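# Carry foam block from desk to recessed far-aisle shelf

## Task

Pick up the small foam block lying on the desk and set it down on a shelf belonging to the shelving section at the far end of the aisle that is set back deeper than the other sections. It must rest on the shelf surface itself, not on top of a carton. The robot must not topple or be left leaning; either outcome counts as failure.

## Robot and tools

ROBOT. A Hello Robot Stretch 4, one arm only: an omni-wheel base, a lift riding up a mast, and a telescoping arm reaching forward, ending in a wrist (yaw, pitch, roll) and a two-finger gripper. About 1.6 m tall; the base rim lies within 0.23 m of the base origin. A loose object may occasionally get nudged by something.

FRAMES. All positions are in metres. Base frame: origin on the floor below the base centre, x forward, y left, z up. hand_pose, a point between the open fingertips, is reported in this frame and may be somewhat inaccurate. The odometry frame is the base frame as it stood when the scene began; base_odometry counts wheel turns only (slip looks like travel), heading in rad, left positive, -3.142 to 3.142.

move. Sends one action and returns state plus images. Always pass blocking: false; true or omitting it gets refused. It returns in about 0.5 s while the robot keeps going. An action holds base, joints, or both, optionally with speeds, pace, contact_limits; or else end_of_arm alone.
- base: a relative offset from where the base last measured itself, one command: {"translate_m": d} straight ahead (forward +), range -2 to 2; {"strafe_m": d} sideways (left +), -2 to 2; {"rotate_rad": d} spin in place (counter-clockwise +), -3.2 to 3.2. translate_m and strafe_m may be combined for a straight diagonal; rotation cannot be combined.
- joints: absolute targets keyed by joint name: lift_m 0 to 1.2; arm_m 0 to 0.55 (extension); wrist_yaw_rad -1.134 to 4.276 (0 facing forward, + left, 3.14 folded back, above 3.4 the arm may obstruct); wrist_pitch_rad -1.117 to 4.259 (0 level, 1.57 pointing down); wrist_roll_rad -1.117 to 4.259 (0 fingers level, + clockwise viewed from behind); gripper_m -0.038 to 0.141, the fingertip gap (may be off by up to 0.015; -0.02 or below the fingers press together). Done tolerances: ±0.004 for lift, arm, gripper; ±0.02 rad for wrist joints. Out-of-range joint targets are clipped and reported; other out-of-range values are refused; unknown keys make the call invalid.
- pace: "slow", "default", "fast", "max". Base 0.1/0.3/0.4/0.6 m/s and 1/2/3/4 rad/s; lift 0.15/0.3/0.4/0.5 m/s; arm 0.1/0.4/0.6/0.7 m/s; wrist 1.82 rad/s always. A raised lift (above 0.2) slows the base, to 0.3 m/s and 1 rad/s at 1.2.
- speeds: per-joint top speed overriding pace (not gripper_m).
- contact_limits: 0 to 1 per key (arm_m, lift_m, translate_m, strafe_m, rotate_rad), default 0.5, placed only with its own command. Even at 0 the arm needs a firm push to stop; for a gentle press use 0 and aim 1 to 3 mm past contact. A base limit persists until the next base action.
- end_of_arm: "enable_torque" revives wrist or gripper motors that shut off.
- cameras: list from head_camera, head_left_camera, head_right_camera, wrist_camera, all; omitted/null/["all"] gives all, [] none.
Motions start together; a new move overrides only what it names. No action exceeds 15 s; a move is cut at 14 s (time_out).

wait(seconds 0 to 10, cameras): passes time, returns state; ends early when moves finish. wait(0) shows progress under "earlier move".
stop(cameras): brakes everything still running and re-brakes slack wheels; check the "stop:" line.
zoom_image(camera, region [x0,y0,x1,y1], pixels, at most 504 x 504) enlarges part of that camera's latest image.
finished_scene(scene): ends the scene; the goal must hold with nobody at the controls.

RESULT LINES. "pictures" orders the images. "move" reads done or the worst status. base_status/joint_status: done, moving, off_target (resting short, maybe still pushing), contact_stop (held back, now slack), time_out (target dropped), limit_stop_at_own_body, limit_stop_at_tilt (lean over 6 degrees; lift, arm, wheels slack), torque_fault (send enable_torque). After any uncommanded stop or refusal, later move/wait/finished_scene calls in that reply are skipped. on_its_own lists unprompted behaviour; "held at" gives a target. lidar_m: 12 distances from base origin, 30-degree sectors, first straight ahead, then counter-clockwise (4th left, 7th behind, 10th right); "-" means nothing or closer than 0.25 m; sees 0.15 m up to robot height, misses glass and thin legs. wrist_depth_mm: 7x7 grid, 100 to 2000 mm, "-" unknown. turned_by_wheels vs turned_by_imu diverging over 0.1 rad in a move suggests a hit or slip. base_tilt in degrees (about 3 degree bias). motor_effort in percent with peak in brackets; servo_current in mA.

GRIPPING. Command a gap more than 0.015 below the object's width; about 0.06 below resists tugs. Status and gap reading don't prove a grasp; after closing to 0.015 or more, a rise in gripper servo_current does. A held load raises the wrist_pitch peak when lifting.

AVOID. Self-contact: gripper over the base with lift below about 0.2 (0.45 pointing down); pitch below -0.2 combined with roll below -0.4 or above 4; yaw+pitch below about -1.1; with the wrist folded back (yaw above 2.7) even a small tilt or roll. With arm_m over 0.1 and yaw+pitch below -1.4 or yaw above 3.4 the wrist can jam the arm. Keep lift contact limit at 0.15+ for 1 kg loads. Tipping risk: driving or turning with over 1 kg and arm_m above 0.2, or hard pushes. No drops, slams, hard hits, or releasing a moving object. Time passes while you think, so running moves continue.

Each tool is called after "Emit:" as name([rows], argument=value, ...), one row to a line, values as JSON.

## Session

Emit:
move(blocking=false)

Scene clock: 0.00 s.
base_odometry: x=+0.000 y=+0.000 heading=+0.000
turned_by_wheels: +0.000
turned_by_imu: +0.000
base_tilt: forward=+0.3 right=+1.3
lidar_m: 2.07 2.07 2.46 1.38 1.39 1.68 2.12 2.13 1.58 1.40 1.41 2.39
base_status: not commanded
joint_positions: lift_m=+0.246 arm_m=+0.002 wrist_yaw_rad=+3.068 wrist_pitch_rad=+0.002 wrist_roll_rad=+0.000 gripper_m=+0.056
joint_status: not commanded
measured_speeds: all 0
motor_effort: lift_m=+20 arm_m=-4 wheel_0=+0 wheel_1=-1 wheel_2=+0
servo_current: wrist_yaw_rad=39 wrist_pitch_rad=46 wrist_roll_rad=26 gripper_m=39
hand_pose: x=-0.1080 y=+0.1084 z=+0.4236 quat_wxyz=(+0.037, -0.001, +0.000, +0.999) (m; base frame)
wrist_depth_mm: 135 139 - - - - - / 114 139 - - - - - / 117 140 - - - - - / 136 178 - - - - - / 1983 - - - - - - / 1430 1464 197 1255 1397 1537 1397 / 1025 878 1078 152 1042 1025 1098
pictures: head_camera, head_left_camera, head_right_camera, wrist_camera
camera_calibration:
wrist_camera: T_world_to_cam=[[0.121229, 0.991669, 0.0435412, -0.135586], [0.027947, 0.0404375, -0.998791, 0.474708], [-0.992231, 0.122299, -0.022812, 0.118862], [0, 0, 0, 1]] pos_world=[0.121109, 0.100724, 0.482749]

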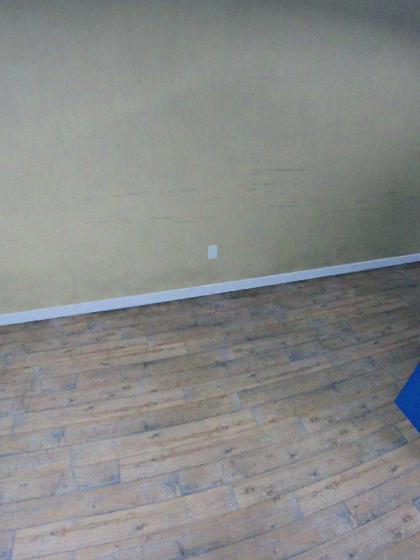

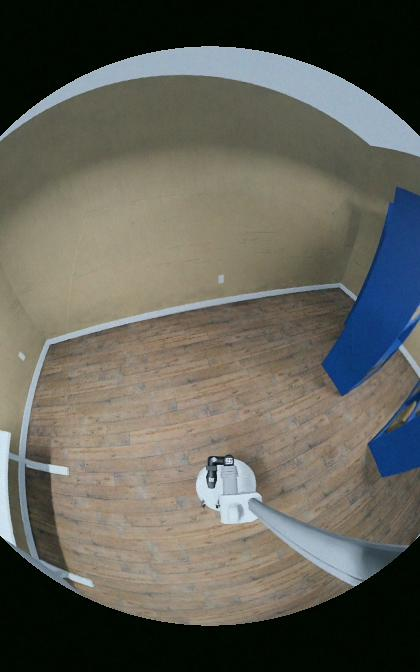

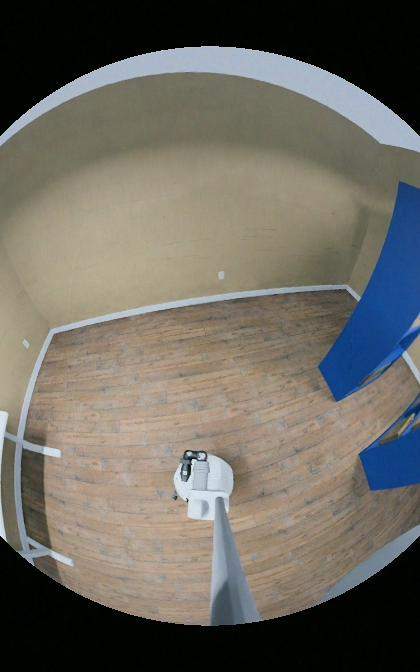

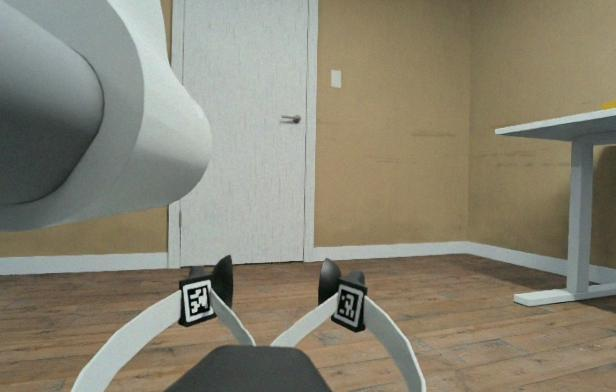

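Emit:
move(blocking=false, base={"rotate_rad": 1.83}, joints={"lift_m": 0.9, "wrist_yaw_rad": 0.0, "gripper_m": 0.13}, pace="fast", cameras=[])

Emit:
wait(seconds=1.2, cameras=[])

Emit:
move(blocking=false, joints={"wrist_pitch_rad": 0.6}, cameras=[])

Emit:
wait(seconds=3)

Scene clock: 9.17 s.
move: moving
base_odometry: x=+0.000 y=+0.000 heading=+0.391
turned_by_wheels: +0.391
turned_by_imu: +0.384
base_tilt: forward=+0.4 right=+1.5
lidar_m: 2.08 2.25 1.40 1.37 1.55 2.15 2.12 2.36 1.42 1.41 1.51 2.11
base_status: rotate_rad moving
joint_positions: lift_m=+0.311 arm_m=+0.002 wrist_yaw_rad=+2.412 wrist_pitch_rad=+0.002 wrist_roll_rad=+0.000 gripper_m=+0.076
joint_status: lift_m moving; wrist_yaw_rad moving; gripper_m moving
measured_speeds: translate_m=-0.001 strafe_m=-0.001 rotate_rad=+1.487 lift_m=+0.248 arm_m=+0.000 wrist_yaw_rad=-1.811 wrist_pitch_rad=+0.000 wrist_roll_rad=+0.000
motor_effort: lift_m=+27(28) arm_m=-4(4) wheel_0=-8(9) wheel_1=-6(8) wheel_2=-10(10)
servo_current: wrist_yaw_rad=65(124) wrist_pitch_rad=46(59) wrist_roll_rad=26(33) gripper_m=72(91)
hand_pose: x=+0.0165 y=+0.2574 z=+0.4887 quat_wxyz=(+0.357, -0.001, +0.000, +0.934) (m; base frame)
wrist_depth_mm: - - - - - - - / - - - - - - - / - - - - - - - / - - - - - - - / - - - - - - - / 1576 1499 199 1708 191 1708 1576 / 1138 976 1182 149 1060 1160 1205
pictures: none
No camera images: "cameras" was empty.

Scene clock: 10.37 s.
earlier move: moving
base_odometry: x=+0.000 y=+0.000 heading=+1.830
turned_by_wheels: +1.439
turned_by_imu: +1.421
base_tilt: forward=+0.4 right=+1.3
lidar_m: 1.34 1.44 2.18 2.10 2.24 1.45 1.41 1.45 2.17 2.06 2.16 2.27
base_status: rotate_rad moving
joint_positions: lift_m=+0.769 arm_m=+0.002 wrist_yaw_rad=+0.257 wrist_pitch_rad=+0.002 wrist_roll_rad=+0.000 gripper_m=+0.130
joint_status: lift_m moving; wrist_yaw_rad moving; the others done
measured_speeds: translate_m=+0.000 strafe_m=+0.000 rotate_rad=+0.000 lift_m=+0.370 arm_m=+0.000 wrist_yaw_rad=-1.805 wrist_pitch_rad=+0.000 wrist_roll_rad=+0.000
motor_effort: lift_m=+25(28) arm_m=-4(4) wheel_0=-2(10) wheel_1=+0(9) wheel_2=+2(11)
servo_current: wrist_yaw_rad=98(130) wrist_pitch_rad=33(59) wrist_roll_rad=20(33) gripper_m=52(111)
hand_pose: x=+0.4743 y=-0.0114 z=+0.9467 quat_wxyz=(+0.992, +0.000, +0.001, +0.128) (m; base frame)
wrist_depth_mm: - - - - - - - / - - - - - - - / - - - - - - - / - - - - - - - / - - - - - - - / - - - - 195 - - / - 1983 - - - - -
wait: 1.20 s; no rest
pictures: none
No camera images: "cameras" was empty.

Scene clock: 10.87 s.
move: moving
base_odometry: x=+0.000 y=+0.000 heading=+1.830
turned_by_wheels: +0.000
turned_by_imu: +0.000
base_tilt: forward=+0.4 right=+1.4
lidar_m: 1.37 1.40 2.19 2.11 2.21 1.43 1.41 1.43 2.17 2.07 2.20 2.27
base_status: done
joint_positions: lift_m=+0.887 arm_m=+0.002 wrist_yaw_rad=+0.004 wrist_pitch_rad=+0.545 wrist_roll_rad=+0.000 gripper_m=+0.130
joint_status: lift_m moving; wrist_yaw_rad moving; wrist_pitch_rad moving
measured_speeds: translate_m=+0.000 strafe_m=+0.000 rotate_rad=+0.000 lift_m=+0.120 arm_m=+0.000 wrist_yaw_rad=+0.000 wrist_pitch_rad=+0.959 wrist_roll_rad=+0.000
motor_effort: lift_m=+26(26) arm_m=-4(4) wheel_0=-2(2) wheel_1=+1(1) wheel_2=+2(3)
servo_current: wrist_yaw_rad=33(98) wrist_pitch_rad=26(65) wrist_roll_rad=26(33) gripper_m=39(52)
hand_pose: x=+0.4200 y=-0.0865 z=+0.9158 quat_wxyz=(+0.963, +0.000, +0.269, +0.002) (m; base frame)
wrist_depth_mm: - - - - - - - / - - - - - - - / - - - - - - - / - - - - - - - / 1618 1708 1756 1708 1708 1708 1756 / 1397 205 1336 1430 202 1430 1430 / 1160 1160 1205 - 1255 1229 1281
pictures: none
No camera images: "cameras" was empty.

Scene clock: 11.40 s.
earlier move: done
base_odometry: x=+0.000 y=+0.000 heading=+1.830
turned_by_wheels: +0.000
turned_by_imu: +0.000
base_tilt: forward=+0.3 right=+1.4
lidar_m: 1.35 1.45 2.19 2.12 2.23 1.45 1.42 1.43 2.15 2.07 2.17 2.27
base_status: done
joint_positions: lift_m=+0.900 arm_m=+0.002 wrist_yaw_rad=+0.004 wrist_pitch_rad=+0.599 wrist_roll_rad=+0.000 gripper_m=+0.130
joint_status: all done
measured_speeds: all 0
motor_effort: lift_m=+24(26) arm_m=-4(4) wheel_0=-2(2) wheel_1=+1(1) wheel_2=+2(3)
servo_current: wrist_yaw_rad=39(98) wrist_pitch_rad=46(65) wrist_roll_rad=26(33) gripper_m=52(52)
hand_pose: x=+0.4116 y=-0.0866 z=+0.9151 quat_wxyz=(+0.955, -0.001, +0.295, +0.002) (m; base frame)
wrist_depth_mm: - - - - - - - / - - - - - - - / - - - - - - - / 1808 1863 1921 1921 1921 1983 - / 1537 1499 1537 1537 1576 1618 1661 / 1281 204 1229 1366 202 1366 1366 / 1118 1098 1182 - 1205 1182 1205
wait: 0.53 of 3 s (the move ended)
pictures: head_camera, head_left_camera, head_right_camera, wrist_camera
camera_calibration:
wrist_camera: T_world_to_cam=[[-0.0116469, -0.997947, 0.062971, -0.161987], [-0.582309, -0.044426, -0.811753, 1.03171], [0.812884, -0.046123, -0.580596, 0.422431], [0, 0, 0, 1]] pos_world=[0.255498, -0.0963362, 1.09295]

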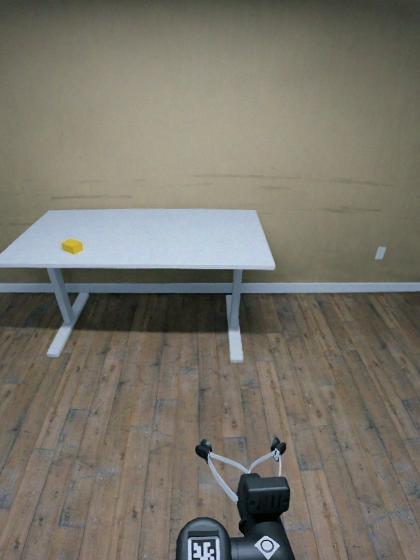

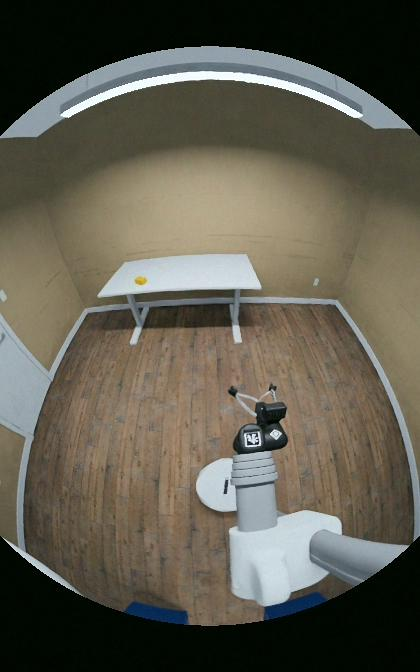

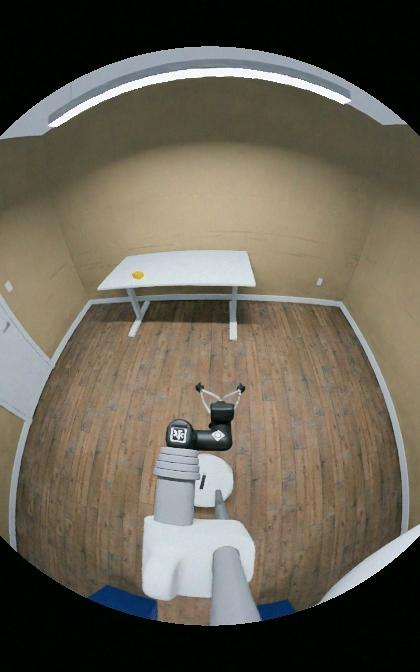

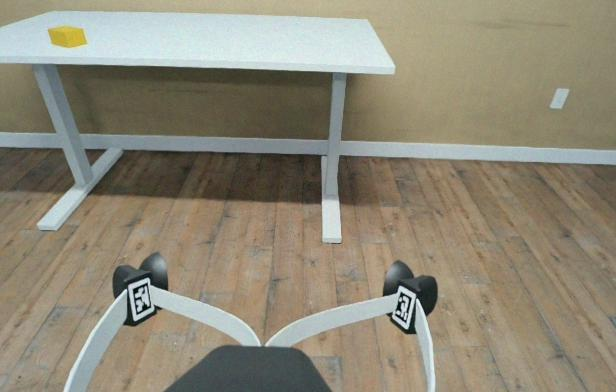

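Emit:
move(blocking=false, base={"translate_m": 0.82, "strafe_m": 0.77}, pace="fast", cameras=[])

Emit:
wait(seconds=6)

Scene clock: 20.33 s.
move: moving
base_odometry: x=-0.037 y=+0.023 heading=+1.830
turned_by_wheels: +0.000
turned_by_imu: -0.001
base_tilt: forward=+0.2 right=+1.3
lidar_m: 1.33 1.40 2.16 2.07 2.21 1.47 1.45 1.47 2.19 2.11 2.22 1.41
base_status: translate_m moving; strafe_m moving
joint_positions: lift_m=+0.900 arm_m=+0.002 wrist_yaw_rad=+0.003 wrist_pitch_rad=+0.600 wrist_roll_rad=+0.000 gripper_m=+0.130
joint_status: not commanded
measured_speeds: translate_m=+0.123 strafe_m=+0.114 rotate_rad=+0.001 lift_m=+0.000 arm_m=+0.000 wrist_yaw_rad=+0.000 wrist_pitch_rad=+0.000 wrist_roll_rad=+0.000
motor_effort: lift_m=+24(24) arm_m=-4(4) wheel_0=-5(7) wheel_1=+9(10) wheel_2=-9(9)
servo_current: wrist_yaw_rad=33(52) wrist_pitch_rad=46(52) wrist_roll_rad=33(33) gripper_m=46(52)
hand_pose: x=+0.4115 y=-0.0867 z=+0.9151 quat_wxyz=(+0.955, +0.000, +0.295, +0.002) (m; base frame)
wrist_depth_mm: - - - - - - - / - - - - - - - / - - - - - - - / 1863 1808 1921 1921 1983 1983 1983 / 1499 1576 1537 1576 1618 1618 1618 / 1281 204 1281 1366 203 1366 1366 / 1138 1118 1182 - 1205 1182 1205
pictures: none
No camera images: "cameras" was empty.

Scene clock: 24.13 s.
earlier move: done
base_odometry: x=-0.954 y=+0.595 heading=+1.830
turned_by_wheels: +0.000
turned_by_imu: +0.002
base_tilt: forward=+0.4 right=+1.4
lidar_m: 0.57 0.61 1.43 1.32 1.39 1.97 2.18 2.43 2.93 2.85 0.84 0.59
base_status: done
joint_positions: lift_m=+0.900 arm_m=+0.002 wrist_yaw_rad=+0.003 wrist_pitch_rad=+0.600 wrist_roll_rad=+0.000 gripper_m=+0.130
joint_status: not commanded
measured_speeds: all 0
motor_effort: lift_m=+24(24) arm_m=-4(4) wheel_0=-1(7) wheel_1=-2(12) wheel_2=+0(9)
servo_current: wrist_yaw_rad=33(52) wrist_pitch_rad=46(52) wrist_roll_rad=26(39) gripper_m=39(59)
hand_pose: x=+0.4115 y=-0.0867 z=+0.9151 quat_wxyz=(+0.955, +0.000, +0.295, +0.002) (m; base frame)
wrist_depth_mm: - - - - - - - / - - - - - - - / - - - 564 - - - / - - - 544 - - - / 1464 1464 1537 1499 1499 - - / 1308 205 1205 1366 202 1366 1397 / 1118 1118 - - 1205 1182 1229
wait: 3.80 of 6 s (the move ended)
pictures: head_camera, head_left_camera, head_right_camera, wrist_camera
camera_calibration:
wrist_camera: T_world_to_cam=[[-0.0119173, -0.997947, 0.0629258, -0.161868], [-0.582383, -0.0442279, -0.811711, 1.0317], [0.812827, -0.0463203, -0.58066, 0.422497], [0, 0, 0, 1]] pos_world=[0.255498, -0.0963357, 1.09295]

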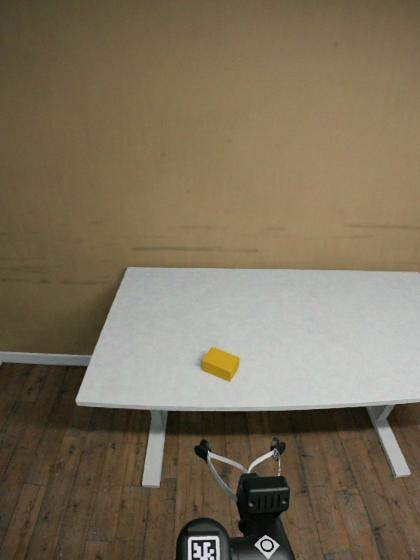

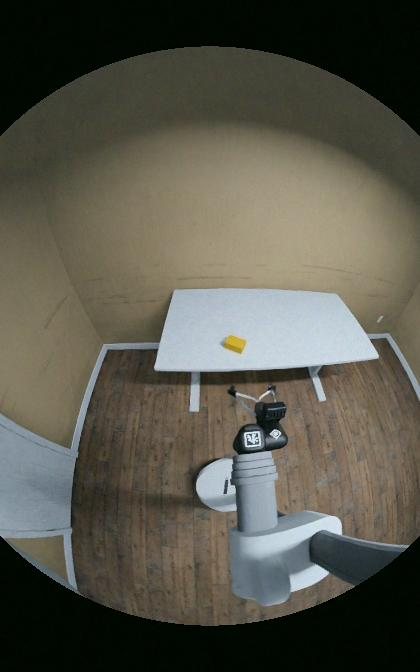

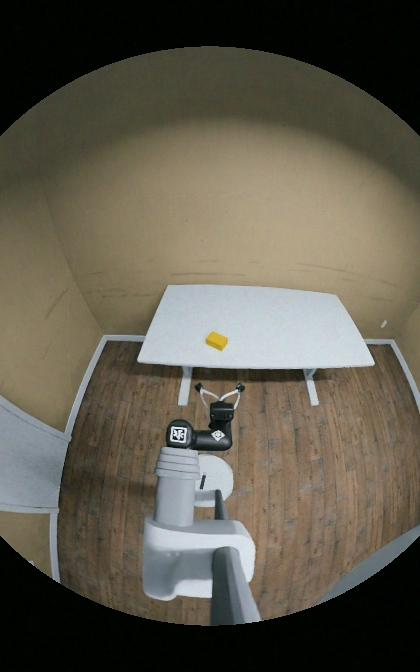

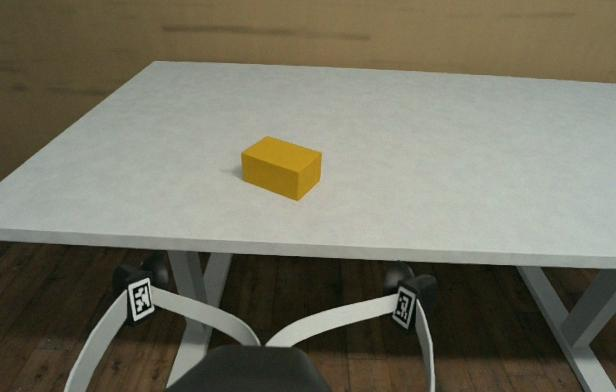

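Emit:
move(blocking=false, base={"strafe_m": 0.114}, joints={"wrist_yaw_rad": -0.54, "arm_m": 0.387, "gripper_m": 0.141}, cameras=[])

Emit:
wait(seconds=2.5, cameras=["wrist_camera", "head_camera"])

Scene clock: 50.87 s.
move: moving
base_odometry: x=-0.991 y=+0.586 heading=+1.830
turned_by_wheels: +0.000
turned_by_imu: -0.001
base_tilt: forward=+0.3 right=+1.3
lidar_m: 0.55 0.61 1.38 1.28 1.36 1.92 2.18 2.45 2.99 2.88 0.85 0.61
base_status: strafe_m moving
joint_positions: lift_m=+0.900 arm_m=+0.054 wrist_yaw_rad=-0.503 wrist_pitch_rad=+0.600 wrist_roll_rad=+0.000 gripper_m=+0.139
joint_status: arm_m moving; wrist_yaw_rad moving; gripper_m moving
measured_speeds: translate_m=+0.000 strafe_m=+0.144 rotate_rad=-0.003 lift_m=+0.000 arm_m=+0.198 wrist_yaw_rad=-0.761 wrist_pitch_rad=+0.001 wrist_roll_rad=+0.000
motor_effort: lift_m=+24(24) arm_m=+7(9) wheel_0=-10(10) wheel_1=+11(11) wheel_2=-1(1)
servo_current: wrist_yaw_rad=52(117) wrist_pitch_rad=33(52) wrist_roll_rad=26(33) gripper_m=59(85)
hand_pose: x=+0.3917 y=-0.1914 z=+0.9151 quat_wxyz=(+0.925, +0.074, +0.286, -0.238) (m; base frame)
wrist_depth_mm: - - - - - - - / - - - - - - - / - - - - - - - / - 500 - - - 1983 1983 / - - 1499 1576 1499 1618 1618 / - 191 1255 1366 202 1366 1366 / - 1160 1182 - 1182 1182 1205
pictures: none
No camera images: "cameras" was empty.

Scene clock: 52.60 s.
earlier move: done
base_odometry: x=-1.065 y=+0.566 heading=+1.830
turned_by_wheels: +0.000
turned_by_imu: +0.000
base_tilt: forward=+0.3 right=+1.4
lidar_m: 0.58 0.64 1.30 1.20 1.29 1.81 2.17 2.51 3.09 2.93 0.85 0.61
base_status: done
joint_positions: lift_m=+0.900 arm_m=+0.387 wrist_yaw_rad=-0.537 wrist_pitch_rad=+0.600 wrist_roll_rad=+0.000 gripper_m=+0.141
joint_status: all done
measured_speeds: all 0
motor_effort: lift_m=+24(24) arm_m=+7(11) wheel_0=-2(10) wheel_1=+1(11) wheel_2=+0(1)
servo_current: wrist_yaw_rad=46(117) wrist_pitch_rad=46(52) wrist_roll_rad=26(33) gripper_m=52(85)
hand_pose: x=+0.7176 y=-0.1968 z=+0.9151 quat_wxyz=(+0.921, +0.078, +0.285, -0.253) (m; base frame)
wrist_depth_mm: - - - - - - - / - - - - - - - / - - - - - - - / - - - - - - - / - - - - - - - / - 187 177 - 195 - - / - - 287 - - - -
wait: 1.73 of 2.5 s (the move ended)
pictures: head_camera, wrist_camera
camera_calibration:
wrist_camera: T_world_to_cam=[[-0.523263, -0.849841, 0.0629725, 0.12775], [-0.52238, 0.261498, -0.811627, 1.22206], [0.673287, -0.45759, -0.580772, 0.187929], [0, 0, 0, 1]] pos_world=[0.578696, -0.125004, 1.09295]

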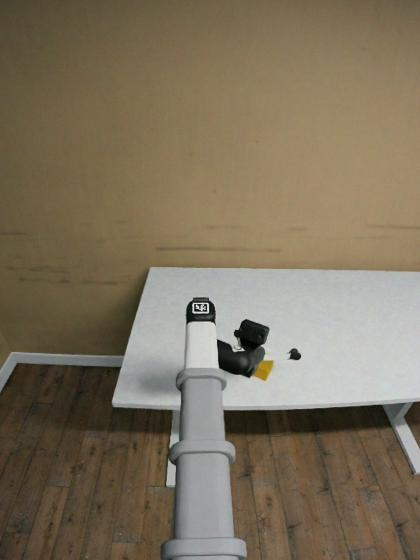

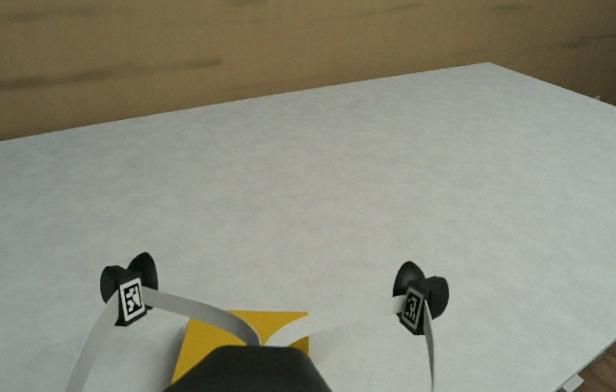

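Emit:
move(blocking=false, base={"strafe_m": 0.011}, joints={"arm_m": 0.402}, cameras=[])

Emit:
wait(seconds=0.7, cameras=[])

Emit:
move(blocking=false, joints={"lift_m": 0.785}, cameras=[])

Emit:
wait(seconds=2, cameras=["wrist_camera"])

Scene clock: 69.37 s.
move: moving
base_odometry: x=-1.075 y=+0.563 heading=+1.830
turned_by_wheels: +0.000
turned_by_imu: -0.001
base_tilt: forward=+0.4 right=+1.5
lidar_m: 0.57 0.63 1.28 1.20 1.29 1.82 2.18 2.44 3.09 2.98 0.83 0.62
base_status: strafe_m moving
joint_positions: lift_m=+0.900 arm_m=+0.402 wrist_yaw_rad=-0.537 wrist_pitch_rad=+0.600 wrist_roll_rad=+0.000 gripper_m=+0.141
joint_status: arm_m moving
measured_speeds: all 0
motor_effort: lift_m=+23(24) arm_m=+6(9) wheel_0=-4(9) wheel_1=+2(9) wheel_2=+0(2)
servo_current: wrist_yaw_rad=46(46) wrist_pitch_rad=33(52) wrist_roll_rad=26(33) gripper_m=46(46)
hand_pose: x=+0.7325 y=-0.1969 z=+0.9151 quat_wxyz=(+0.921, +0.078, +0.285, -0.253) (m; base frame)
wrist_depth_mm: - - - - - - - / - - - - - - - / - - - - - - - / - - - - - - - / - - - - - - - / - 187 172 - 195 - - / - - - - - - -
pictures: none
No camera images: "cameras" was empty.

Scene clock: 69.53 s.
earlier move: done
base_odometry: x=-1.075 y=+0.563 heading=+1.830
turned_by_wheels: +0.000
turned_by_imu: +0.000
base_tilt: forward=+0.5 right=+1.5
lidar_m: 0.58 0.64 1.28 1.16 1.27 1.82 2.19 2.49 3.09 2.97 0.84 0.62
base_status: done
joint_positions: lift_m=+0.900 arm_m=+0.402 wrist_yaw_rad=-0.537 wrist_pitch_rad=+0.600 wrist_roll_rad=+0.000 gripper_m=+0.141
joint_status: all done
measured_speeds: all 0
motor_effort: lift_m=+24(24) arm_m=+7(9) wheel_0=-3(9) wheel_1=+2(9) wheel_2=+0(2)
servo_current: wrist_yaw_rad=39(46) wrist_pitch_rad=33(52) wrist_roll_rad=33(33) gripper_m=46(46)
hand_pose: x=+0.7325 y=-0.1969 z=+0.9151 quat_wxyz=(+0.921, +0.078, +0.285, -0.253) (m; base frame)
wrist_depth_mm: - - - - - - - / - - - - - - - / - - - - - - - / - - - - - - - / - - - - - - - / - 187 172 - 196 - - / - - - - - - -
wait: 0.17 of 0.7 s (the move ended)
pictures: none
No camera images: "cameras" was empty.

Scene clock: 70.03 s.
move: moving
base_odometry: x=-1.075 y=+0.563 heading=+1.830
turned_by_wheels: +0.000
turned_by_imu: +0.000
base_tilt: forward=+0.4 right=+1.3
lidar_m: 0.57 0.61 1.27 1.18 1.27 1.80 2.20 2.49 3.08 2.98 0.85 0.62
base_status: not commanded
joint_positions: lift_m=+0.861 arm_m=+0.402 wrist_yaw_rad=-0.537 wrist_pitch_rad=+0.600 wrist_roll_rad=+0.000 gripper_m=+0.141
joint_status: lift_m moving
measured_speeds: translate_m=+0.000 strafe_m=+0.000 rotate_rad=+0.000 lift_m=-0.149 arm_m=+0.000 wrist_yaw_rad=+0.000 wrist_pitch_rad=+0.000 wrist_roll_rad=+0.000
motor_effort: lift_m=+12(21) arm_m=+7(7) wheel_0=-3(3) wheel_1=+2(2) wheel_2=+0(0)
servo_current: wrist_yaw_rad=39(39) wrist_pitch_rad=20(52) wrist_roll_rad=26(33) gripper_m=52(52)
hand_pose: x=+0.7325 y=-0.1969 z=+0.8766 quat_wxyz=(+0.921, +0.078, +0.285, -0.253) (m; base frame)
wrist_depth_mm: - - - - - - - / - - - - - - - / - - - - - - - / - - - - - - - / - - - - - - - / - 188 268 287 195 - - / - - 254 - - - -
pictures: none
No camera images: "cameras" was empty.

Scene clock: 71.07 s.
earlier move: done
base_odometry: x=-1.075 y=+0.563 heading=+1.830
turned_by_wheels: +0.000
turned_by_imu: +0.000
base_tilt: forward=+0.2 right=+1.4
lidar_m: 0.58 0.63 1.28 1.18 1.26 1.80 2.19 2.49 3.08 2.98 0.86 0.62
base_status: not commanded
joint_positions: lift_m=+0.785 arm_m=+0.402 wrist_yaw_rad=-0.537 wrist_pitch_rad=+0.600 wrist_roll_rad=+0.000 gripper_m=+0.141
joint_status: all done
measured_speeds: all 0
motor_effort: lift_m=+14(21) arm_m=+7(7) wheel_0=-3(3) wheel_1=+2(2) wheel_2=+0(0)
servo_current: wrist_yaw_rad=26(46) wrist_pitch_rad=33(52) wrist_roll_rad=20(33) gripper_m=46(52)
hand_pose: x=+0.7325 y=-0.1969 z=+0.8009 quat_wxyz=(+0.921, +0.078, +0.285, -0.253) (m; base frame)
wrist_depth_mm: - - - - - - - / - - - - - - - / - - - - - - - / - - - - - - - / - - 220 223 - - - / - 189 197 202 196 - - / - - 222 - - - -
wait: 1.03 of 2 s (the move ended)
pictures: wrist_camera
camera_calibration:
wrist_camera: T_world_to_cam=[[-0.523321, -0.849802, 0.0630216, 0.142789], [-0.522362, 0.261487, -0.811642, 1.13713], [0.673256, -0.457669, -0.580746, 0.11143], [0, 0, 0, 1]] pos_world=[0.593696, -0.125004, 0.978654]

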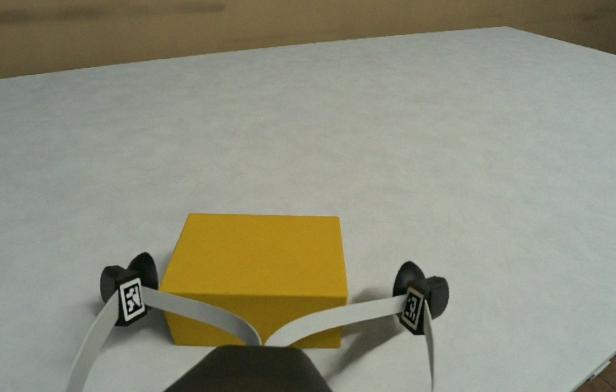

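Emit:
move(blocking=false, joints={"gripper_m": 0.03}, cameras=[])

Emit:
wait(seconds=2.2, cameras=["wrist_camera"])

Emit:
move(blocking=false, joints={"lift_m": 0.93}, cameras=[])

Emit:
wait(seconds=0.8, cameras=["wrist_camera"])

Scene clock: 79.70 s.
move: moving
base_odometry: x=-1.075 y=+0.563 heading=+1.830
turned_by_wheels: +0.000
turned_by_imu: -0.001
base_tilt: forward=+0.3 right=+1.5
lidar_m: 0.60 0.62 1.29 1.20 1.26 1.77 2.20 2.49 3.09 2.96 0.85 0.61
base_status: not commanded
joint_positions: lift_m=+0.785 arm_m=+0.402 wrist_yaw_rad=-0.537 wrist_pitch_rad=+0.600 wrist_roll_rad=+0.000 gripper_m=+0.129
joint_status: gripper_m moving
measured_speeds: all 0
motor_effort: lift_m=+14(14) arm_m=+6(7) wheel_0=-3(3) wheel_1=+2(2) wheel_2=+0(0)
servo_current: wrist_yaw_rad=33(52) wrist_pitch_rad=39(46) wrist_roll_rad=33(33) gripper_m=85(98)
hand_pose: x=+0.7325 y=-0.1969 z=+0.8009 quat_wxyz=(+0.921, +0.078, +0.285, -0.253) (m; base frame)
wrist_depth_mm: - - - - - - - / - - - - - - - / - - - - - - - / - - - - - - - / - - 220 223 - - - / - 187 197 201 195 - - / - - 222 - - - -
pictures: none
No camera images: "cameras" was empty.

Scene clock: 81.27 s.
earlier move: done
base_odometry: x=-1.075 y=+0.563 heading=+1.830
turned_by_wheels: +0.000
turned_by_imu: +0.000
base_tilt: forward=+0.2 right=+1.6
lidar_m: 0.60 0.60 1.28 1.20 1.25 1.78 2.19 2.49 3.11 2.96 0.84 0.63
base_status: not commanded
joint_positions: lift_m=+0.785 arm_m=+0.402 wrist_yaw_rad=-0.537 wrist_pitch_rad=+0.600 wrist_roll_rad=+0.000 gripper_m=+0.031
joint_status: all done
measured_speeds: all 0
motor_effort: lift_m=+14(14) arm_m=+7(7) wheel_0=-3(3) wheel_1=+2(2) wheel_2=+0(0)
servo_current: wrist_yaw_rad=39(52) wrist_pitch_rad=59(59) wrist_roll_rad=26(33) gripper_m=137(332)
hand_pose: x=+0.7325 y=-0.1969 z=+0.8009 quat_wxyz=(+0.921, +0.078, +0.285, -0.253) (m; base frame)
wrist_depth_mm: - - - - - - - / - - - - - - - / - - - - - - - / - - - - - - - / - - 202 206 - - - / - 170 182 185 181 - - / - - 139 138 - - -
wait: 1.57 of 2.2 s (the move ended)
pictures: wrist_camera
camera_calibration:
wrist_camera: T_world_to_cam=[[-0.523321, -0.849802, 0.0630216, 0.142789], [-0.522362, 0.261487, -0.811642, 1.13713], [0.673256, -0.457669, -0.580746, 0.11143], [0, 0, 0, 1]] pos_world=[0.593696, -0.125004, 0.978654]

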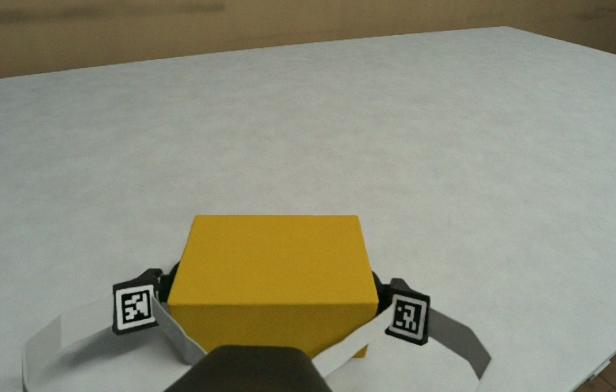

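Scene clock: 81.77 s.
move: moving
base_odometry: x=-1.075 y=+0.563 heading=+1.830
turned_by_wheels: +0.000
turned_by_imu: +0.000
base_tilt: forward=+0.5 right=+1.5
lidar_m: 0.59 0.63 1.28 1.19 1.27 1.78 2.20 2.45 3.07 2.95 0.85 0.61
base_status: not commanded
joint_positions: lift_m=+0.824 arm_m=+0.402 wrist_yaw_rad=-0.537 wrist_pitch_rad=+0.600 wrist_roll_rad=+0.000 gripper_m=+0.031
joint_status: lift_m moving
measured_speeds: translate_m=+0.000 strafe_m=+0.000 rotate_rad=+0.000 lift_m=+0.149 arm_m=+0.000 wrist_yaw_rad=+0.000 wrist_pitch_rad=+0.000 wrist_roll_rad=+0.000
motor_effort: lift_m=+26(26) arm_m=+7(7) wheel_0=-3(3) wheel_1=+2(2) wheel_2=+0(0)
servo_current: wrist_yaw_rad=39(39) wrist_pitch_rad=39(59) wrist_roll_rad=26(33) gripper_m=143(143)
hand_pose: x=+0.7325 y=-0.1969 z=+0.8393 quat_wxyz=(+0.921, +0.078, +0.285, -0.253) (m; base frame)
wrist_depth_mm: - - - - - - - / - - - - - - - / - - - - - - - / - - - - - - - / - - 202 206 - - - / - 170 182 185 181 - - / - - 138 138 - - -
pictures: none
No camera images: "cameras" was empty.

Scene clock: 82.57 s.
earlier move: moving
base_odometry: x=-1.075 y=+0.563 heading=+1.830
turned_by_wheels: +0.000
turned_by_imu: +0.000
base_tilt: forward=+0.3 right=+1.5
lidar_m: 0.58 0.61 1.28 1.19 1.25 1.81 2.20 2.48 3.10 2.96 0.85 0.63
base_status: not commanded
joint_positions: lift_m=+0.929 arm_m=+0.402 wrist_yaw_rad=-0.537 wrist_pitch_rad=+0.600 wrist_roll_rad=+0.000 gripper_m=+0.031
joint_status: lift_m moving
measured_speeds: translate_m=+0.000 strafe_m=+0.000 rotate_rad=+0.000 lift_m=+0.029 arm_m=+0.000 wrist_yaw_rad=+0.000 wrist_pitch_rad=+0.000 wrist_roll_rad=+0.000
motor_effort: lift_m=+24(26) arm_m=+7(7) wheel_0=-3(3) wheel_1=+2(2) wheel_2=+0(0)
servo_current: wrist_yaw_rad=39(46) wrist_pitch_rad=46(59) wrist_roll_rad=26(33) gripper_m=143(143)
hand_pose: x=+0.7325 y=-0.1969 z=+0.9441 quat_wxyz=(+0.921, +0.078, +0.285, -0.253) (m; base frame)
wrist_depth_mm: - - - - - - - / - - - - - - - / - - - - - - - / - - - - - - - / - - 203 206 - - - / - 170 182 186 182 - - / - - 139 138 - - -
wait: 0.80 s; no rest
pictures: wrist_camera
camera_calibration:
wrist_camera: T_world_to_cam=[[-0.523337, -0.849799, 0.0629311, 0.133869], [-0.522427, 0.26163, -0.811554, 1.25339], [0.673193, -0.457593, -0.580879, 0.194847], [0, 0, 0, 1]] pos_world=[0.593696, -0.125004, 1.12195]

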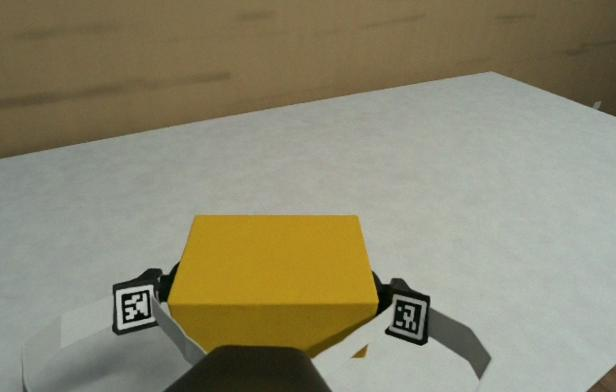

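Emit:
move(blocking=false, base={"translate_m": -0.5, "strafe_m": -0.85}, joints={"arm_m": 0.0}, cameras=[])

Emit:
wait(seconds=5, cameras=[])

Emit:
move(blocking=false, base={"rotate_rad": 3.16}, joints={"wrist_yaw_rad": 2.1, "wrist_pitch_rad": 0.2}, cameras=[])

Emit:
wait(seconds=5)

Scene clock: 98.53 s.
earlier move: done
move: moving
base_odometry: x=-1.044 y=+0.555 heading=+1.830
turned_by_wheels: +0.000
turned_by_imu: -0.001
base_tilt: forward=+0.3 right=+1.2
lidar_m: 0.59 0.65 1.30 1.21 1.29 1.86 2.18 2.45 3.06 2.94 0.89 0.63
base_status: translate_m moving; strafe_m moving
joint_positions: lift_m=+0.930 arm_m=+0.350 wrist_yaw_rad=-0.537 wrist_pitch_rad=+0.600 wrist_roll_rad=+0.000 gripper_m=+0.031
joint_status: arm_m moving; the others done
joint sent to its limit — arm_m, lower limit.
measured_speeds: translate_m=-0.065 strafe_m=-0.106 rotate_rad=-0.003 lift_m=+0.000 arm_m=-0.198 wrist_yaw_rad=+0.000 wrist_pitch_rad=+0.000 wrist_roll_rad=+0.000
motor_effort: lift_m=+24(24) arm_m=-7(11) wheel_0=+6(7) wheel_1=-8(9) wheel_2=+5(8)
servo_current: wrist_yaw_rad=39(46) wrist_pitch_rad=39(46) wrist_roll_rad=26(33) gripper_m=137(150)
hand_pose: x=+0.6806 y=-0.1969 z=+0.9450 quat_wxyz=(+0.921, +0.078, +0.285, -0.253) (m; base frame)
wrist_depth_mm: - - - - - - - / - - - - - - - / - - - - - - - / - - - - - - - / - - 203 206 - - - / - 171 182 186 181 - - / - - 139 139 - 153 1255
pictures: none
No camera images: "cameras" was empty.

Scene clock: 102.80 s.
earlier move: done
base_odometry: x=-0.125 y=+0.298 heading=+1.830
turned_by_wheels: +0.000
turned_by_imu: -0.004
base_tilt: forward=+0.3 right=+1.3
lidar_m: 1.06 1.10 2.12 2.05 2.19 1.77 1.72 1.78 2.22 2.12 2.21 1.10
base_status: done
joint_positions: lift_m=+0.930 arm_m=+0.002 wrist_yaw_rad=-0.537 wrist_pitch_rad=+0.600 wrist_roll_rad=+0.000 gripper_m=+0.031
joint_status: all done
joint sent to its limit — arm_m, lower limit.
measured_speeds: all 0
motor_effort: lift_m=+23(24) arm_m=-6(11) wheel_0=+3(8) wheel_1=-1(10) wheel_2=+0(8)
servo_current: wrist_yaw_rad=33(46) wrist_pitch_rad=33(52) wrist_roll_rad=26(39) gripper_m=137(150)
hand_pose: x=+0.3332 y=-0.1969 z=+0.9451 quat_wxyz=(+0.921, +0.078, +0.285, -0.253) (m; base frame)
wrist_depth_mm: - - - - - - - / - - - - - - - / - - - - - - - / - 1808 1921 1983 1983 1983 1983 / 1537 1576 203 206 1661 1661 1661 / 1308 172 182 185 181 1430 1430 / 1118 1182 193 138 1160 1138 1229
wait: 4.27 of 5 s (the move ended)
pictures: none
No camera images: "cameras" was empty.

Scene clock: 103.30 s.
move: moving
base_odometry: x=-0.125 y=+0.298 heading=+2.066
turned_by_wheels: +0.236
turned_by_imu: +0.233
base_tilt: forward=+0.5 right=+1.4
lidar_m: 1.06 1.25 2.05 2.07 2.40 1.71 1.72 2.54 2.11 2.13 2.22 1.06
base_status: rotate_rad moving
joint_positions: lift_m=+0.930 arm_m=+0.002 wrist_yaw_rad=+0.061 wrist_pitch_rad=+0.209 wrist_roll_rad=+0.000 gripper_m=+0.031
joint_status: wrist_yaw_rad moving; wrist_pitch_rad moving
measured_speeds: translate_m=+0.000 strafe_m=-0.001 rotate_rad=+0.899 lift_m=+0.000 arm_m=+0.000 wrist_yaw_rad=+1.801 wrist_pitch_rad=-0.198 wrist_roll_rad=+0.000
motor_effort: lift_m=+23(24) arm_m=-6(6) wheel_0=-7(8) wheel_1=-7(7) wheel_2=-6(8)
servo_current: wrist_yaw_rad=104(143) wrist_pitch_rad=46(117) wrist_roll_rad=20(39) gripper_m=143(143)
hand_pose: x=+0.4603 y=-0.0699 z=+1.0480 quat_wxyz=(+0.994, -0.003, +0.104, +0.031) (m; base frame)
wrist_depth_mm: - - - - - - - / - - - - - - - / - - - - - - - / - - - - - - - / - - 203 206 - - - / - 171 182 185 181 - - / 1576 1661 194 138 1661 1618 -
pictures: none
No camera images: "cameras" was empty.

Scene clock: 105.83 s.
earlier move: done
base_odometry: x=-0.125 y=+0.298 heading=-1.294
turned_by_wheels: +2.923
turned_by_imu: +2.885
base_tilt: forward=+0.3 right=+1.4
lidar_m: 1.73 1.78 2.22 2.12 2.25 1.09 1.04 1.13 2.10 2.05 2.16 1.75
base_status: done
joint_positions: lift_m=+0.930 arm_m=+0.002 wrist_yaw_rad=+2.097 wrist_pitch_rad=+0.206 wrist_roll_rad=+0.000 gripper_m=+0.031
joint_status: all done
measured_speeds: all 0
motor_effort: lift_m=+23(24) arm_m=-6(6) wheel_0=-2(9) wheel_1=-2(7) wheel_2=-2(9)
servo_current: wrist_yaw_rad=39(143) wrist_pitch_rad=46(117) wrist_roll_rad=26(39) gripper_m=143(150)
hand_pose: x=+0.1073 y=+0.2880 z=+1.0488 quat_wxyz=(+0.496, -0.089, +0.051, +0.862) (m; base frame)
wrist_depth_mm: - - - - - - - / - - - - - - - / - - - - - - - / - - - - - - - / - - 203 206 - - - / 1983 171 182 185 181 - - / 1618 1708 193 138 1708 1708 1756
wait: 2.53 of 5 s (the move ended)
pictures: head_camera, head_left_camera, head_right_camera, wrist_camera
camera_calibration:
wrist_camera: T_world_to_cam=[[0.882284, 0.467799, 0.0523246, -0.307038], [0.150519, -0.175053, -0.972985, 1.10779], [-0.446002, 0.866326, -0.22486, 0.263889], [0, 0, 0, 1]] pos_world=[0.221846, 0.108941, 1.15327]

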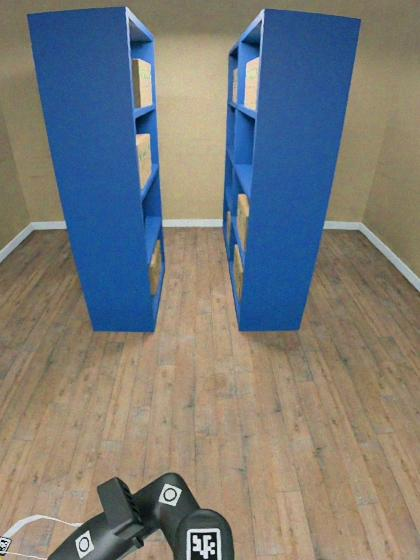

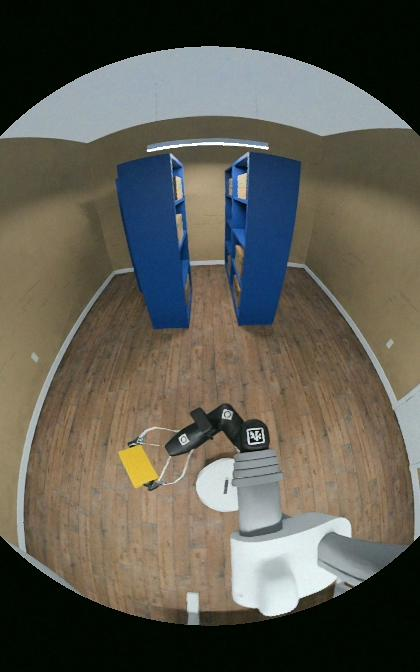

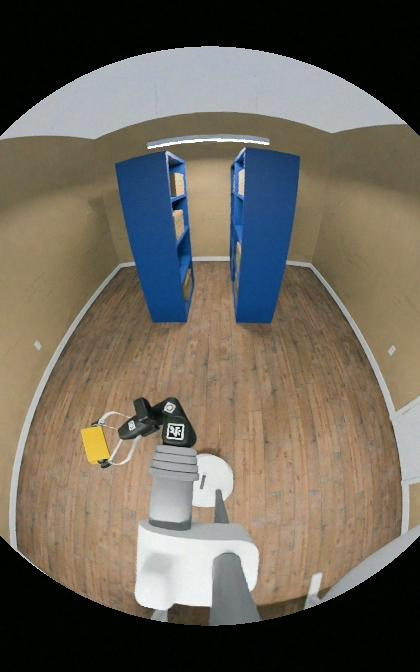

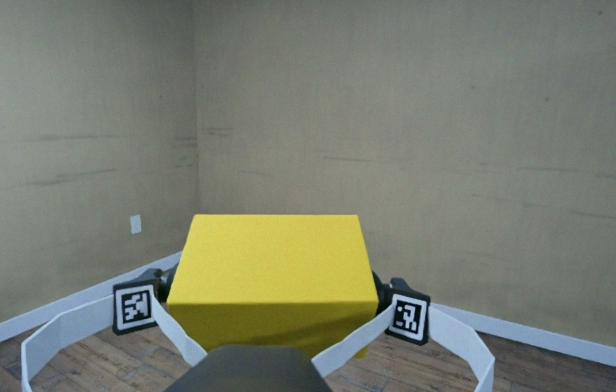

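Emit:
move(blocking=false, base={"rotate_rad": 1.59}, cameras=[])

Emit:
wait(seconds=4, cameras=[])

Emit:
move(blocking=false, base={"translate_m": 0.022, "strafe_m": -1.0}, pace="fast", cameras=[])

Emit:
wait(seconds=5)

Scene clock: 124.17 s.
move: moving
base_odometry: x=-0.125 y=+0.298 heading=-1.057
turned_by_wheels: +0.237
turned_by_imu: +0.233
base_tilt: forward=+0.4 right=+1.2
lidar_m: 1.71 2.54 2.11 2.13 2.23 1.08 1.08 1.26 2.05 2.04 2.39 1.73
base_status: rotate_rad moving
joint_positions: lift_m=+0.930 arm_m=+0.002 wrist_yaw_rad=+2.097 wrist_pitch_rad=+0.206 wrist_roll_rad=+0.000 gripper_m=+0.031
joint_status: not commanded
measured_speeds: translate_m=+0.000 strafe_m=+0.000 rotate_rad=+0.899 lift_m=+0.000 arm_m=+0.000 wrist_yaw_rad=+0.000 wrist_pitch_rad=+0.000 wrist_roll_rad=+0.000
motor_effort: lift_m=+23(23) arm_m=-6(6) wheel_0=-7(8) wheel_1=-6(8) wheel_2=-6(7)
servo_current: wrist_yaw_rad=39(52) wrist_pitch_rad=46(52) wrist_roll_rad=33(33) gripper_m=143(143)
hand_pose: x=+0.1073 y=+0.2880 z=+1.0488 quat_wxyz=(+0.496, -0.089, +0.051, +0.862) (m; base frame)
wrist_depth_mm: - - - - - - - / - - - - - - - / - - - - - - - / - - - - - - - / - - 204 206 - - - / 153 172 182 185 181 - - / 1618 1708 193 138 1708 1661 1708
pictures: none
No camera images: "cameras" was empty.

Scene clock: 125.83 s.
earlier move: done
base_odometry: x=-0.125 y=+0.298 heading=+0.296
turned_by_wheels: +1.353
turned_by_imu: +1.335
base_tilt: forward=+0.3 right=+1.4
lidar_m: 2.11 2.18 1.08 1.04 1.11 2.13 2.06 2.15 1.75 1.72 1.77 2.21
base_status: done
joint_positions: lift_m=+0.930 arm_m=+0.002 wrist_yaw_rad=+2.097 wrist_pitch_rad=+0.206 wrist_roll_rad=+0.000 gripper_m=+0.031
joint_status: not commanded
measured_speeds: all 0
motor_effort: lift_m=+23(23) arm_m=-6(6) wheel_0=-3(8) wheel_1=-1(8) wheel_2=-2(9)
servo_current: wrist_yaw_rad=39(52) wrist_pitch_rad=46(52) wrist_roll_rad=33(33) gripper_m=137(150)
hand_pose: x=+0.1073 y=+0.2880 z=+1.0488 quat_wxyz=(+0.496, -0.089, +0.051, +0.862) (m; base frame)
wrist_depth_mm: - - - - - - - / - - - - - - - / - - - - - - - / - - - 231 - - - / - - 204 206 - - - / - 173 182 186 181 - - / 1618 1661 194 138 1661 1661 -
wait: 1.67 of 4 s (the move ended)
pictures: none
No camera images: "cameras" was empty.

Scene clock: 126.33 s.
move: moving
base_odometry: x=-0.111 y=+0.253 heading=+0.295
turned_by_wheels: +0.000
turned_by_imu: -0.001
base_tilt: forward=+0.4 right=+1.4
lidar_m: 2.12 2.20 1.14 1.11 1.19 2.15 2.06 2.17 1.70 1.68 1.71 2.18
base_status: translate_m moving; strafe_m moving
joint_positions: lift_m=+0.930 arm_m=+0.002 wrist_yaw_rad=+2.097 wrist_pitch_rad=+0.206 wrist_roll_rad=+0.000 gripper_m=+0.031
joint_status: not commanded
measured_speeds: translate_m=+0.004 strafe_m=-0.180 rotate_rad=-0.007 lift_m=+0.000 arm_m=+0.000 wrist_yaw_rad=+0.000 wrist_pitch_rad=+0.000 wrist_roll_rad=+0.000
motor_effort: lift_m=+23(23) arm_m=-6(6) wheel_0=+9(11) wheel_1=-10(11) wheel_2=-4(5)
servo_current: wrist_yaw_rad=39(46) wrist_pitch_rad=46(59) wrist_roll_rad=33(33) gripper_m=137(143)
hand_pose: x=+0.1073 y=+0.2880 z=+1.0488 quat_wxyz=(+0.496, -0.089, +0.051, +0.862) (m; base frame)
wrist_depth_mm: - - - - - - - / - - - - - - - / - - - - - - - / - - - - - - - / - - 204 206 - - - / - 172 182 185 181 - - / 1618 1708 193 138 1708 1661 -
pictures: none
No camera images: "cameras" was empty.

Scene clock: 129.80 s.
earlier move: done
base_odometry: x=+0.187 y=-0.652 heading=+0.296
turned_by_wheels: +0.000
turned_by_imu: -0.004
base_tilt: forward=+0.3 right=+1.4
lidar_m: 2.09 2.20 2.99 2.06 2.17 2.21 2.11 1.03 0.77 1.17 0.78 1.04
base_status: done
joint_positions: lift_m=+0.930 arm_m=+0.002 wrist_yaw_rad=+2.097 wrist_pitch_rad=+0.206 wrist_roll_rad=+0.000 gripper_m=+0.031
joint_status: not commanded
measured_speeds: all 0
motor_effort: lift_m=+23(23) arm_m=-6(6) wheel_0=+0(13) wheel_1=+2(11) wheel_2=-2(5)
servo_current: wrist_yaw_rad=39(46) wrist_pitch_rad=39(65) wrist_roll_rad=26(33) gripper_m=137(150)
hand_pose: x=+0.1073 y=+0.2880 z=+1.0489 quat_wxyz=(+0.496, -0.089, +0.051, +0.862) (m; base frame)
wrist_depth_mm: - - - - - - - / - - - - - - - / - - - - - - - / - - - - - - - / - - 203 206 - - - / - 172 182 185 181 - - / 1618 1708 193 138 1756 1708 1863
wait: 3.47 of 5 s (the move ended)
pictures: head_camera, head_left_camera, head_right_camera, wrist_camera
camera_calibration:
wrist_camera: T_world_to_cam=[[0.882217, 0.467925, 0.0523417, -0.307103], [0.150563, -0.175032, -0.972982, 1.10779], [-0.446122, 0.866262, -0.224868, 0.263846], [0, 0, 0, 1]] pos_world=[0.221846, 0.109041, 1.15327]

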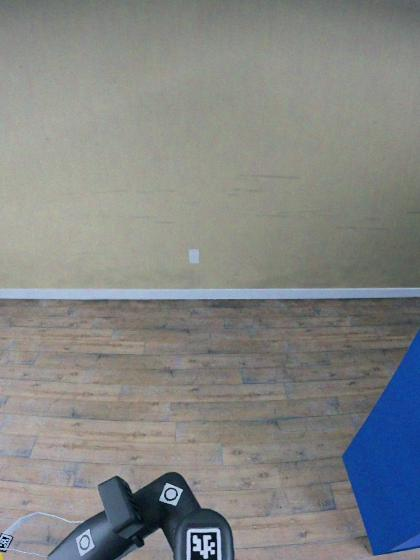

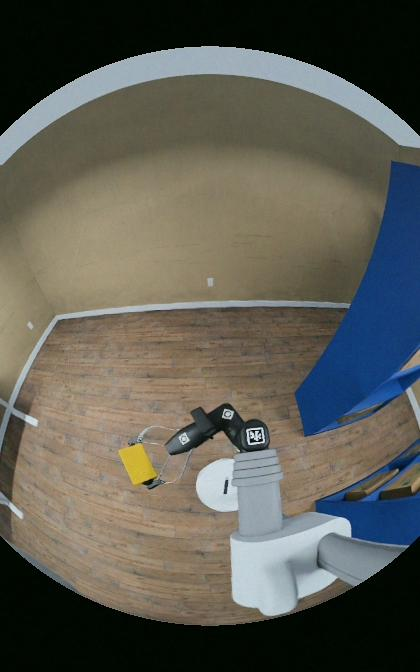

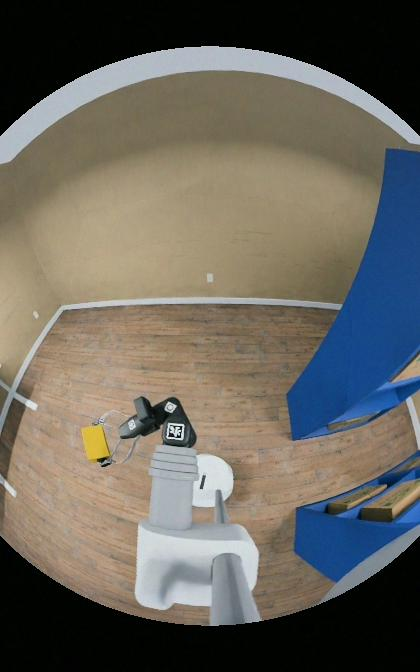

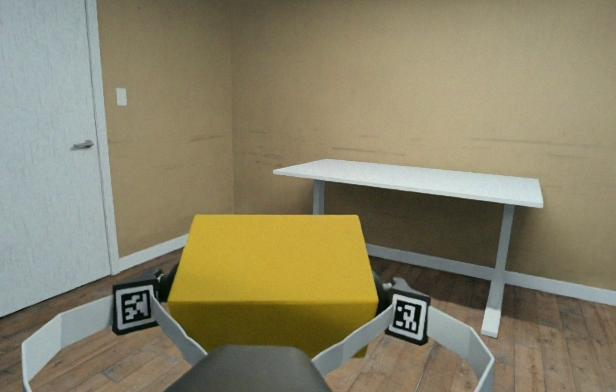

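Emit:
move(blocking=false, base={"translate_m": -0.005, "strafe_m": -1.97}, contact_limits={"strafe_m": 0.3}, cameras=[])

Emit:
wait(seconds=8)

Scene clock: 140.00 s.
move: moving
base_odometry: x=+0.198 y=-0.688 heading=+0.296
turned_by_wheels: +0.000
turned_by_imu: -0.001
base_tilt: forward=+0.3 right=+1.3
lidar_m: 2.09 2.18 3.00 2.09 2.23 2.21 2.11 0.98 0.73 1.14 0.72 0.98
base_status: translate_m moving; strafe_m moving
joint_positions: lift_m=+0.930 arm_m=+0.002 wrist_yaw_rad=+2.097 wrist_pitch_rad=+0.206 wrist_roll_rad=+0.000 gripper_m=+0.031
joint_status: not commanded
measured_speeds: translate_m=+0.000 strafe_m=-0.143 rotate_rad=+0.002 lift_m=+0.000 arm_m=+0.000 wrist_yaw_rad=+0.000 wrist_pitch_rad=+0.000 wrist_roll_rad=+0.000
motor_effort: lift_m=+23(23) arm_m=-6(6) wheel_0=+9(9) wheel_1=-8(10) wheel_2=+0(3)
servo_current: wrist_yaw_rad=52(52) wrist_pitch_rad=33(59) wrist_roll_rad=20(33) gripper_m=137(143)
contact_limits: strafe_m 0.3
hand_pose: x=+0.1073 y=+0.2880 z=+1.0489 quat_wxyz=(+0.496, -0.089, +0.051, +0.862) (m; base frame)
wrist_depth_mm: - - - - - - - / - - - - - - - / - - - - - - - / - - - - - - - / - - 203 206 - - - / - 173 182 186 181 - - / 1576 1661 193 138 1708 1708 1863
pictures: none
No camera images: "cameras" was empty.

Scene clock: 147.40 s.
earlier move: done
base_odometry: x=+0.757 y=-2.538 heading=+0.296
turned_by_wheels: +0.000
turned_by_imu: -0.010
base_tilt: forward=+0.4 right=+1.3
lidar_m: 0.71 0.43 0.41 1.19 0.43 0.31 0.27 0.32 0.40 0.59 0.62 0.77
base_status: done
joint_positions: lift_m=+0.930 arm_m=+0.002 wrist_yaw_rad=+2.097 wrist_pitch_rad=+0.206 wrist_roll_rad=+0.000 gripper_m=+0.031
joint_status: not commanded
measured_speeds: all 0
motor_effort: lift_m=+23(23) arm_m=-6(6) wheel_0=+1(10) wheel_1=-1(10) wheel_2=+2(5)
servo_current: wrist_yaw_rad=33(52) wrist_pitch_rad=39(59) wrist_roll_rad=33(33) gripper_m=143(150)
contact_limits: strafe_m 0.3
hand_pose: x=+0.1073 y=+0.2880 z=+1.0489 quat_wxyz=(+0.496, -0.089, +0.051, +0.862) (m; base frame)
wrist_depth_mm: - - - - - - - / - - 1366 - - - - / - - - - - - 917 / - - 227 1118 - - 768 / - 854 203 206 - - 517 / - 171 182 185 181 - - / 138 820 194 139 1661 1661 -
wait: 7.40 of 8 s (the move ended)
pictures: head_camera, head_left_camera, head_right_camera, wrist_camera
camera_calibration:
wrist_camera: T_world_to_cam=[[0.882217, 0.467925, 0.0523417, -0.307103], [0.150563, -0.175032, -0.972982, 1.10779], [-0.446122, 0.866262, -0.224868, 0.263846], [0, 0, 0, 1]] pos_world=[0.221846, 0.109041, 1.15327]

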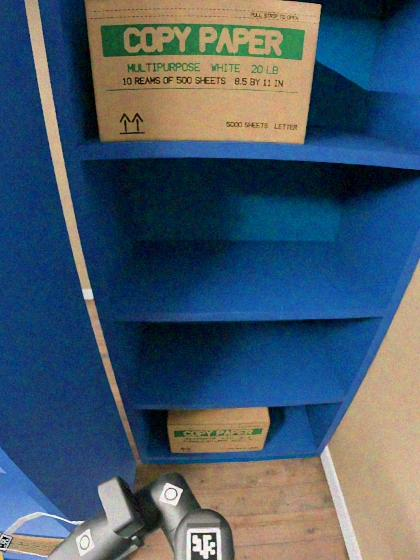

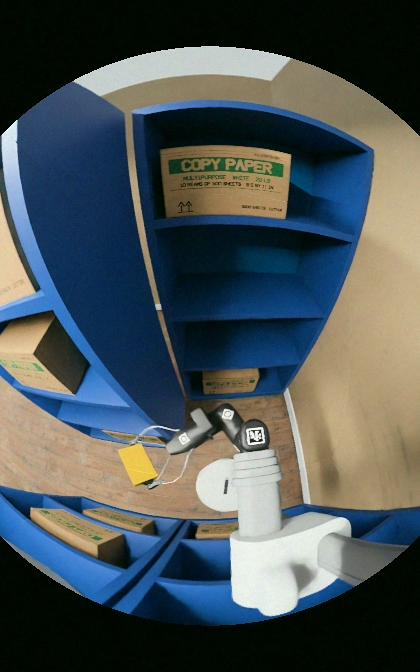

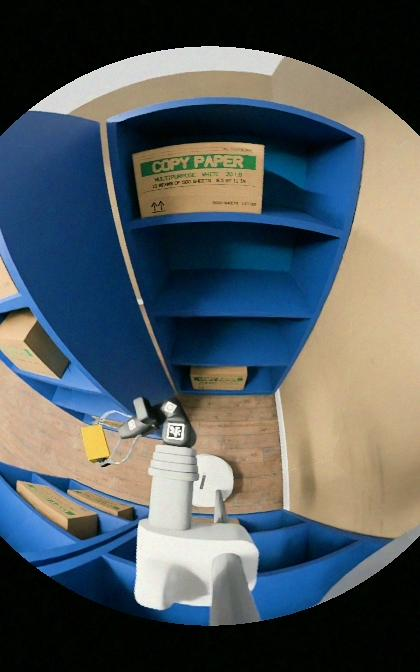

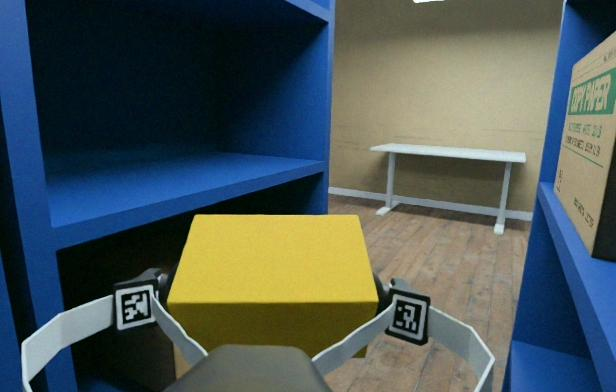

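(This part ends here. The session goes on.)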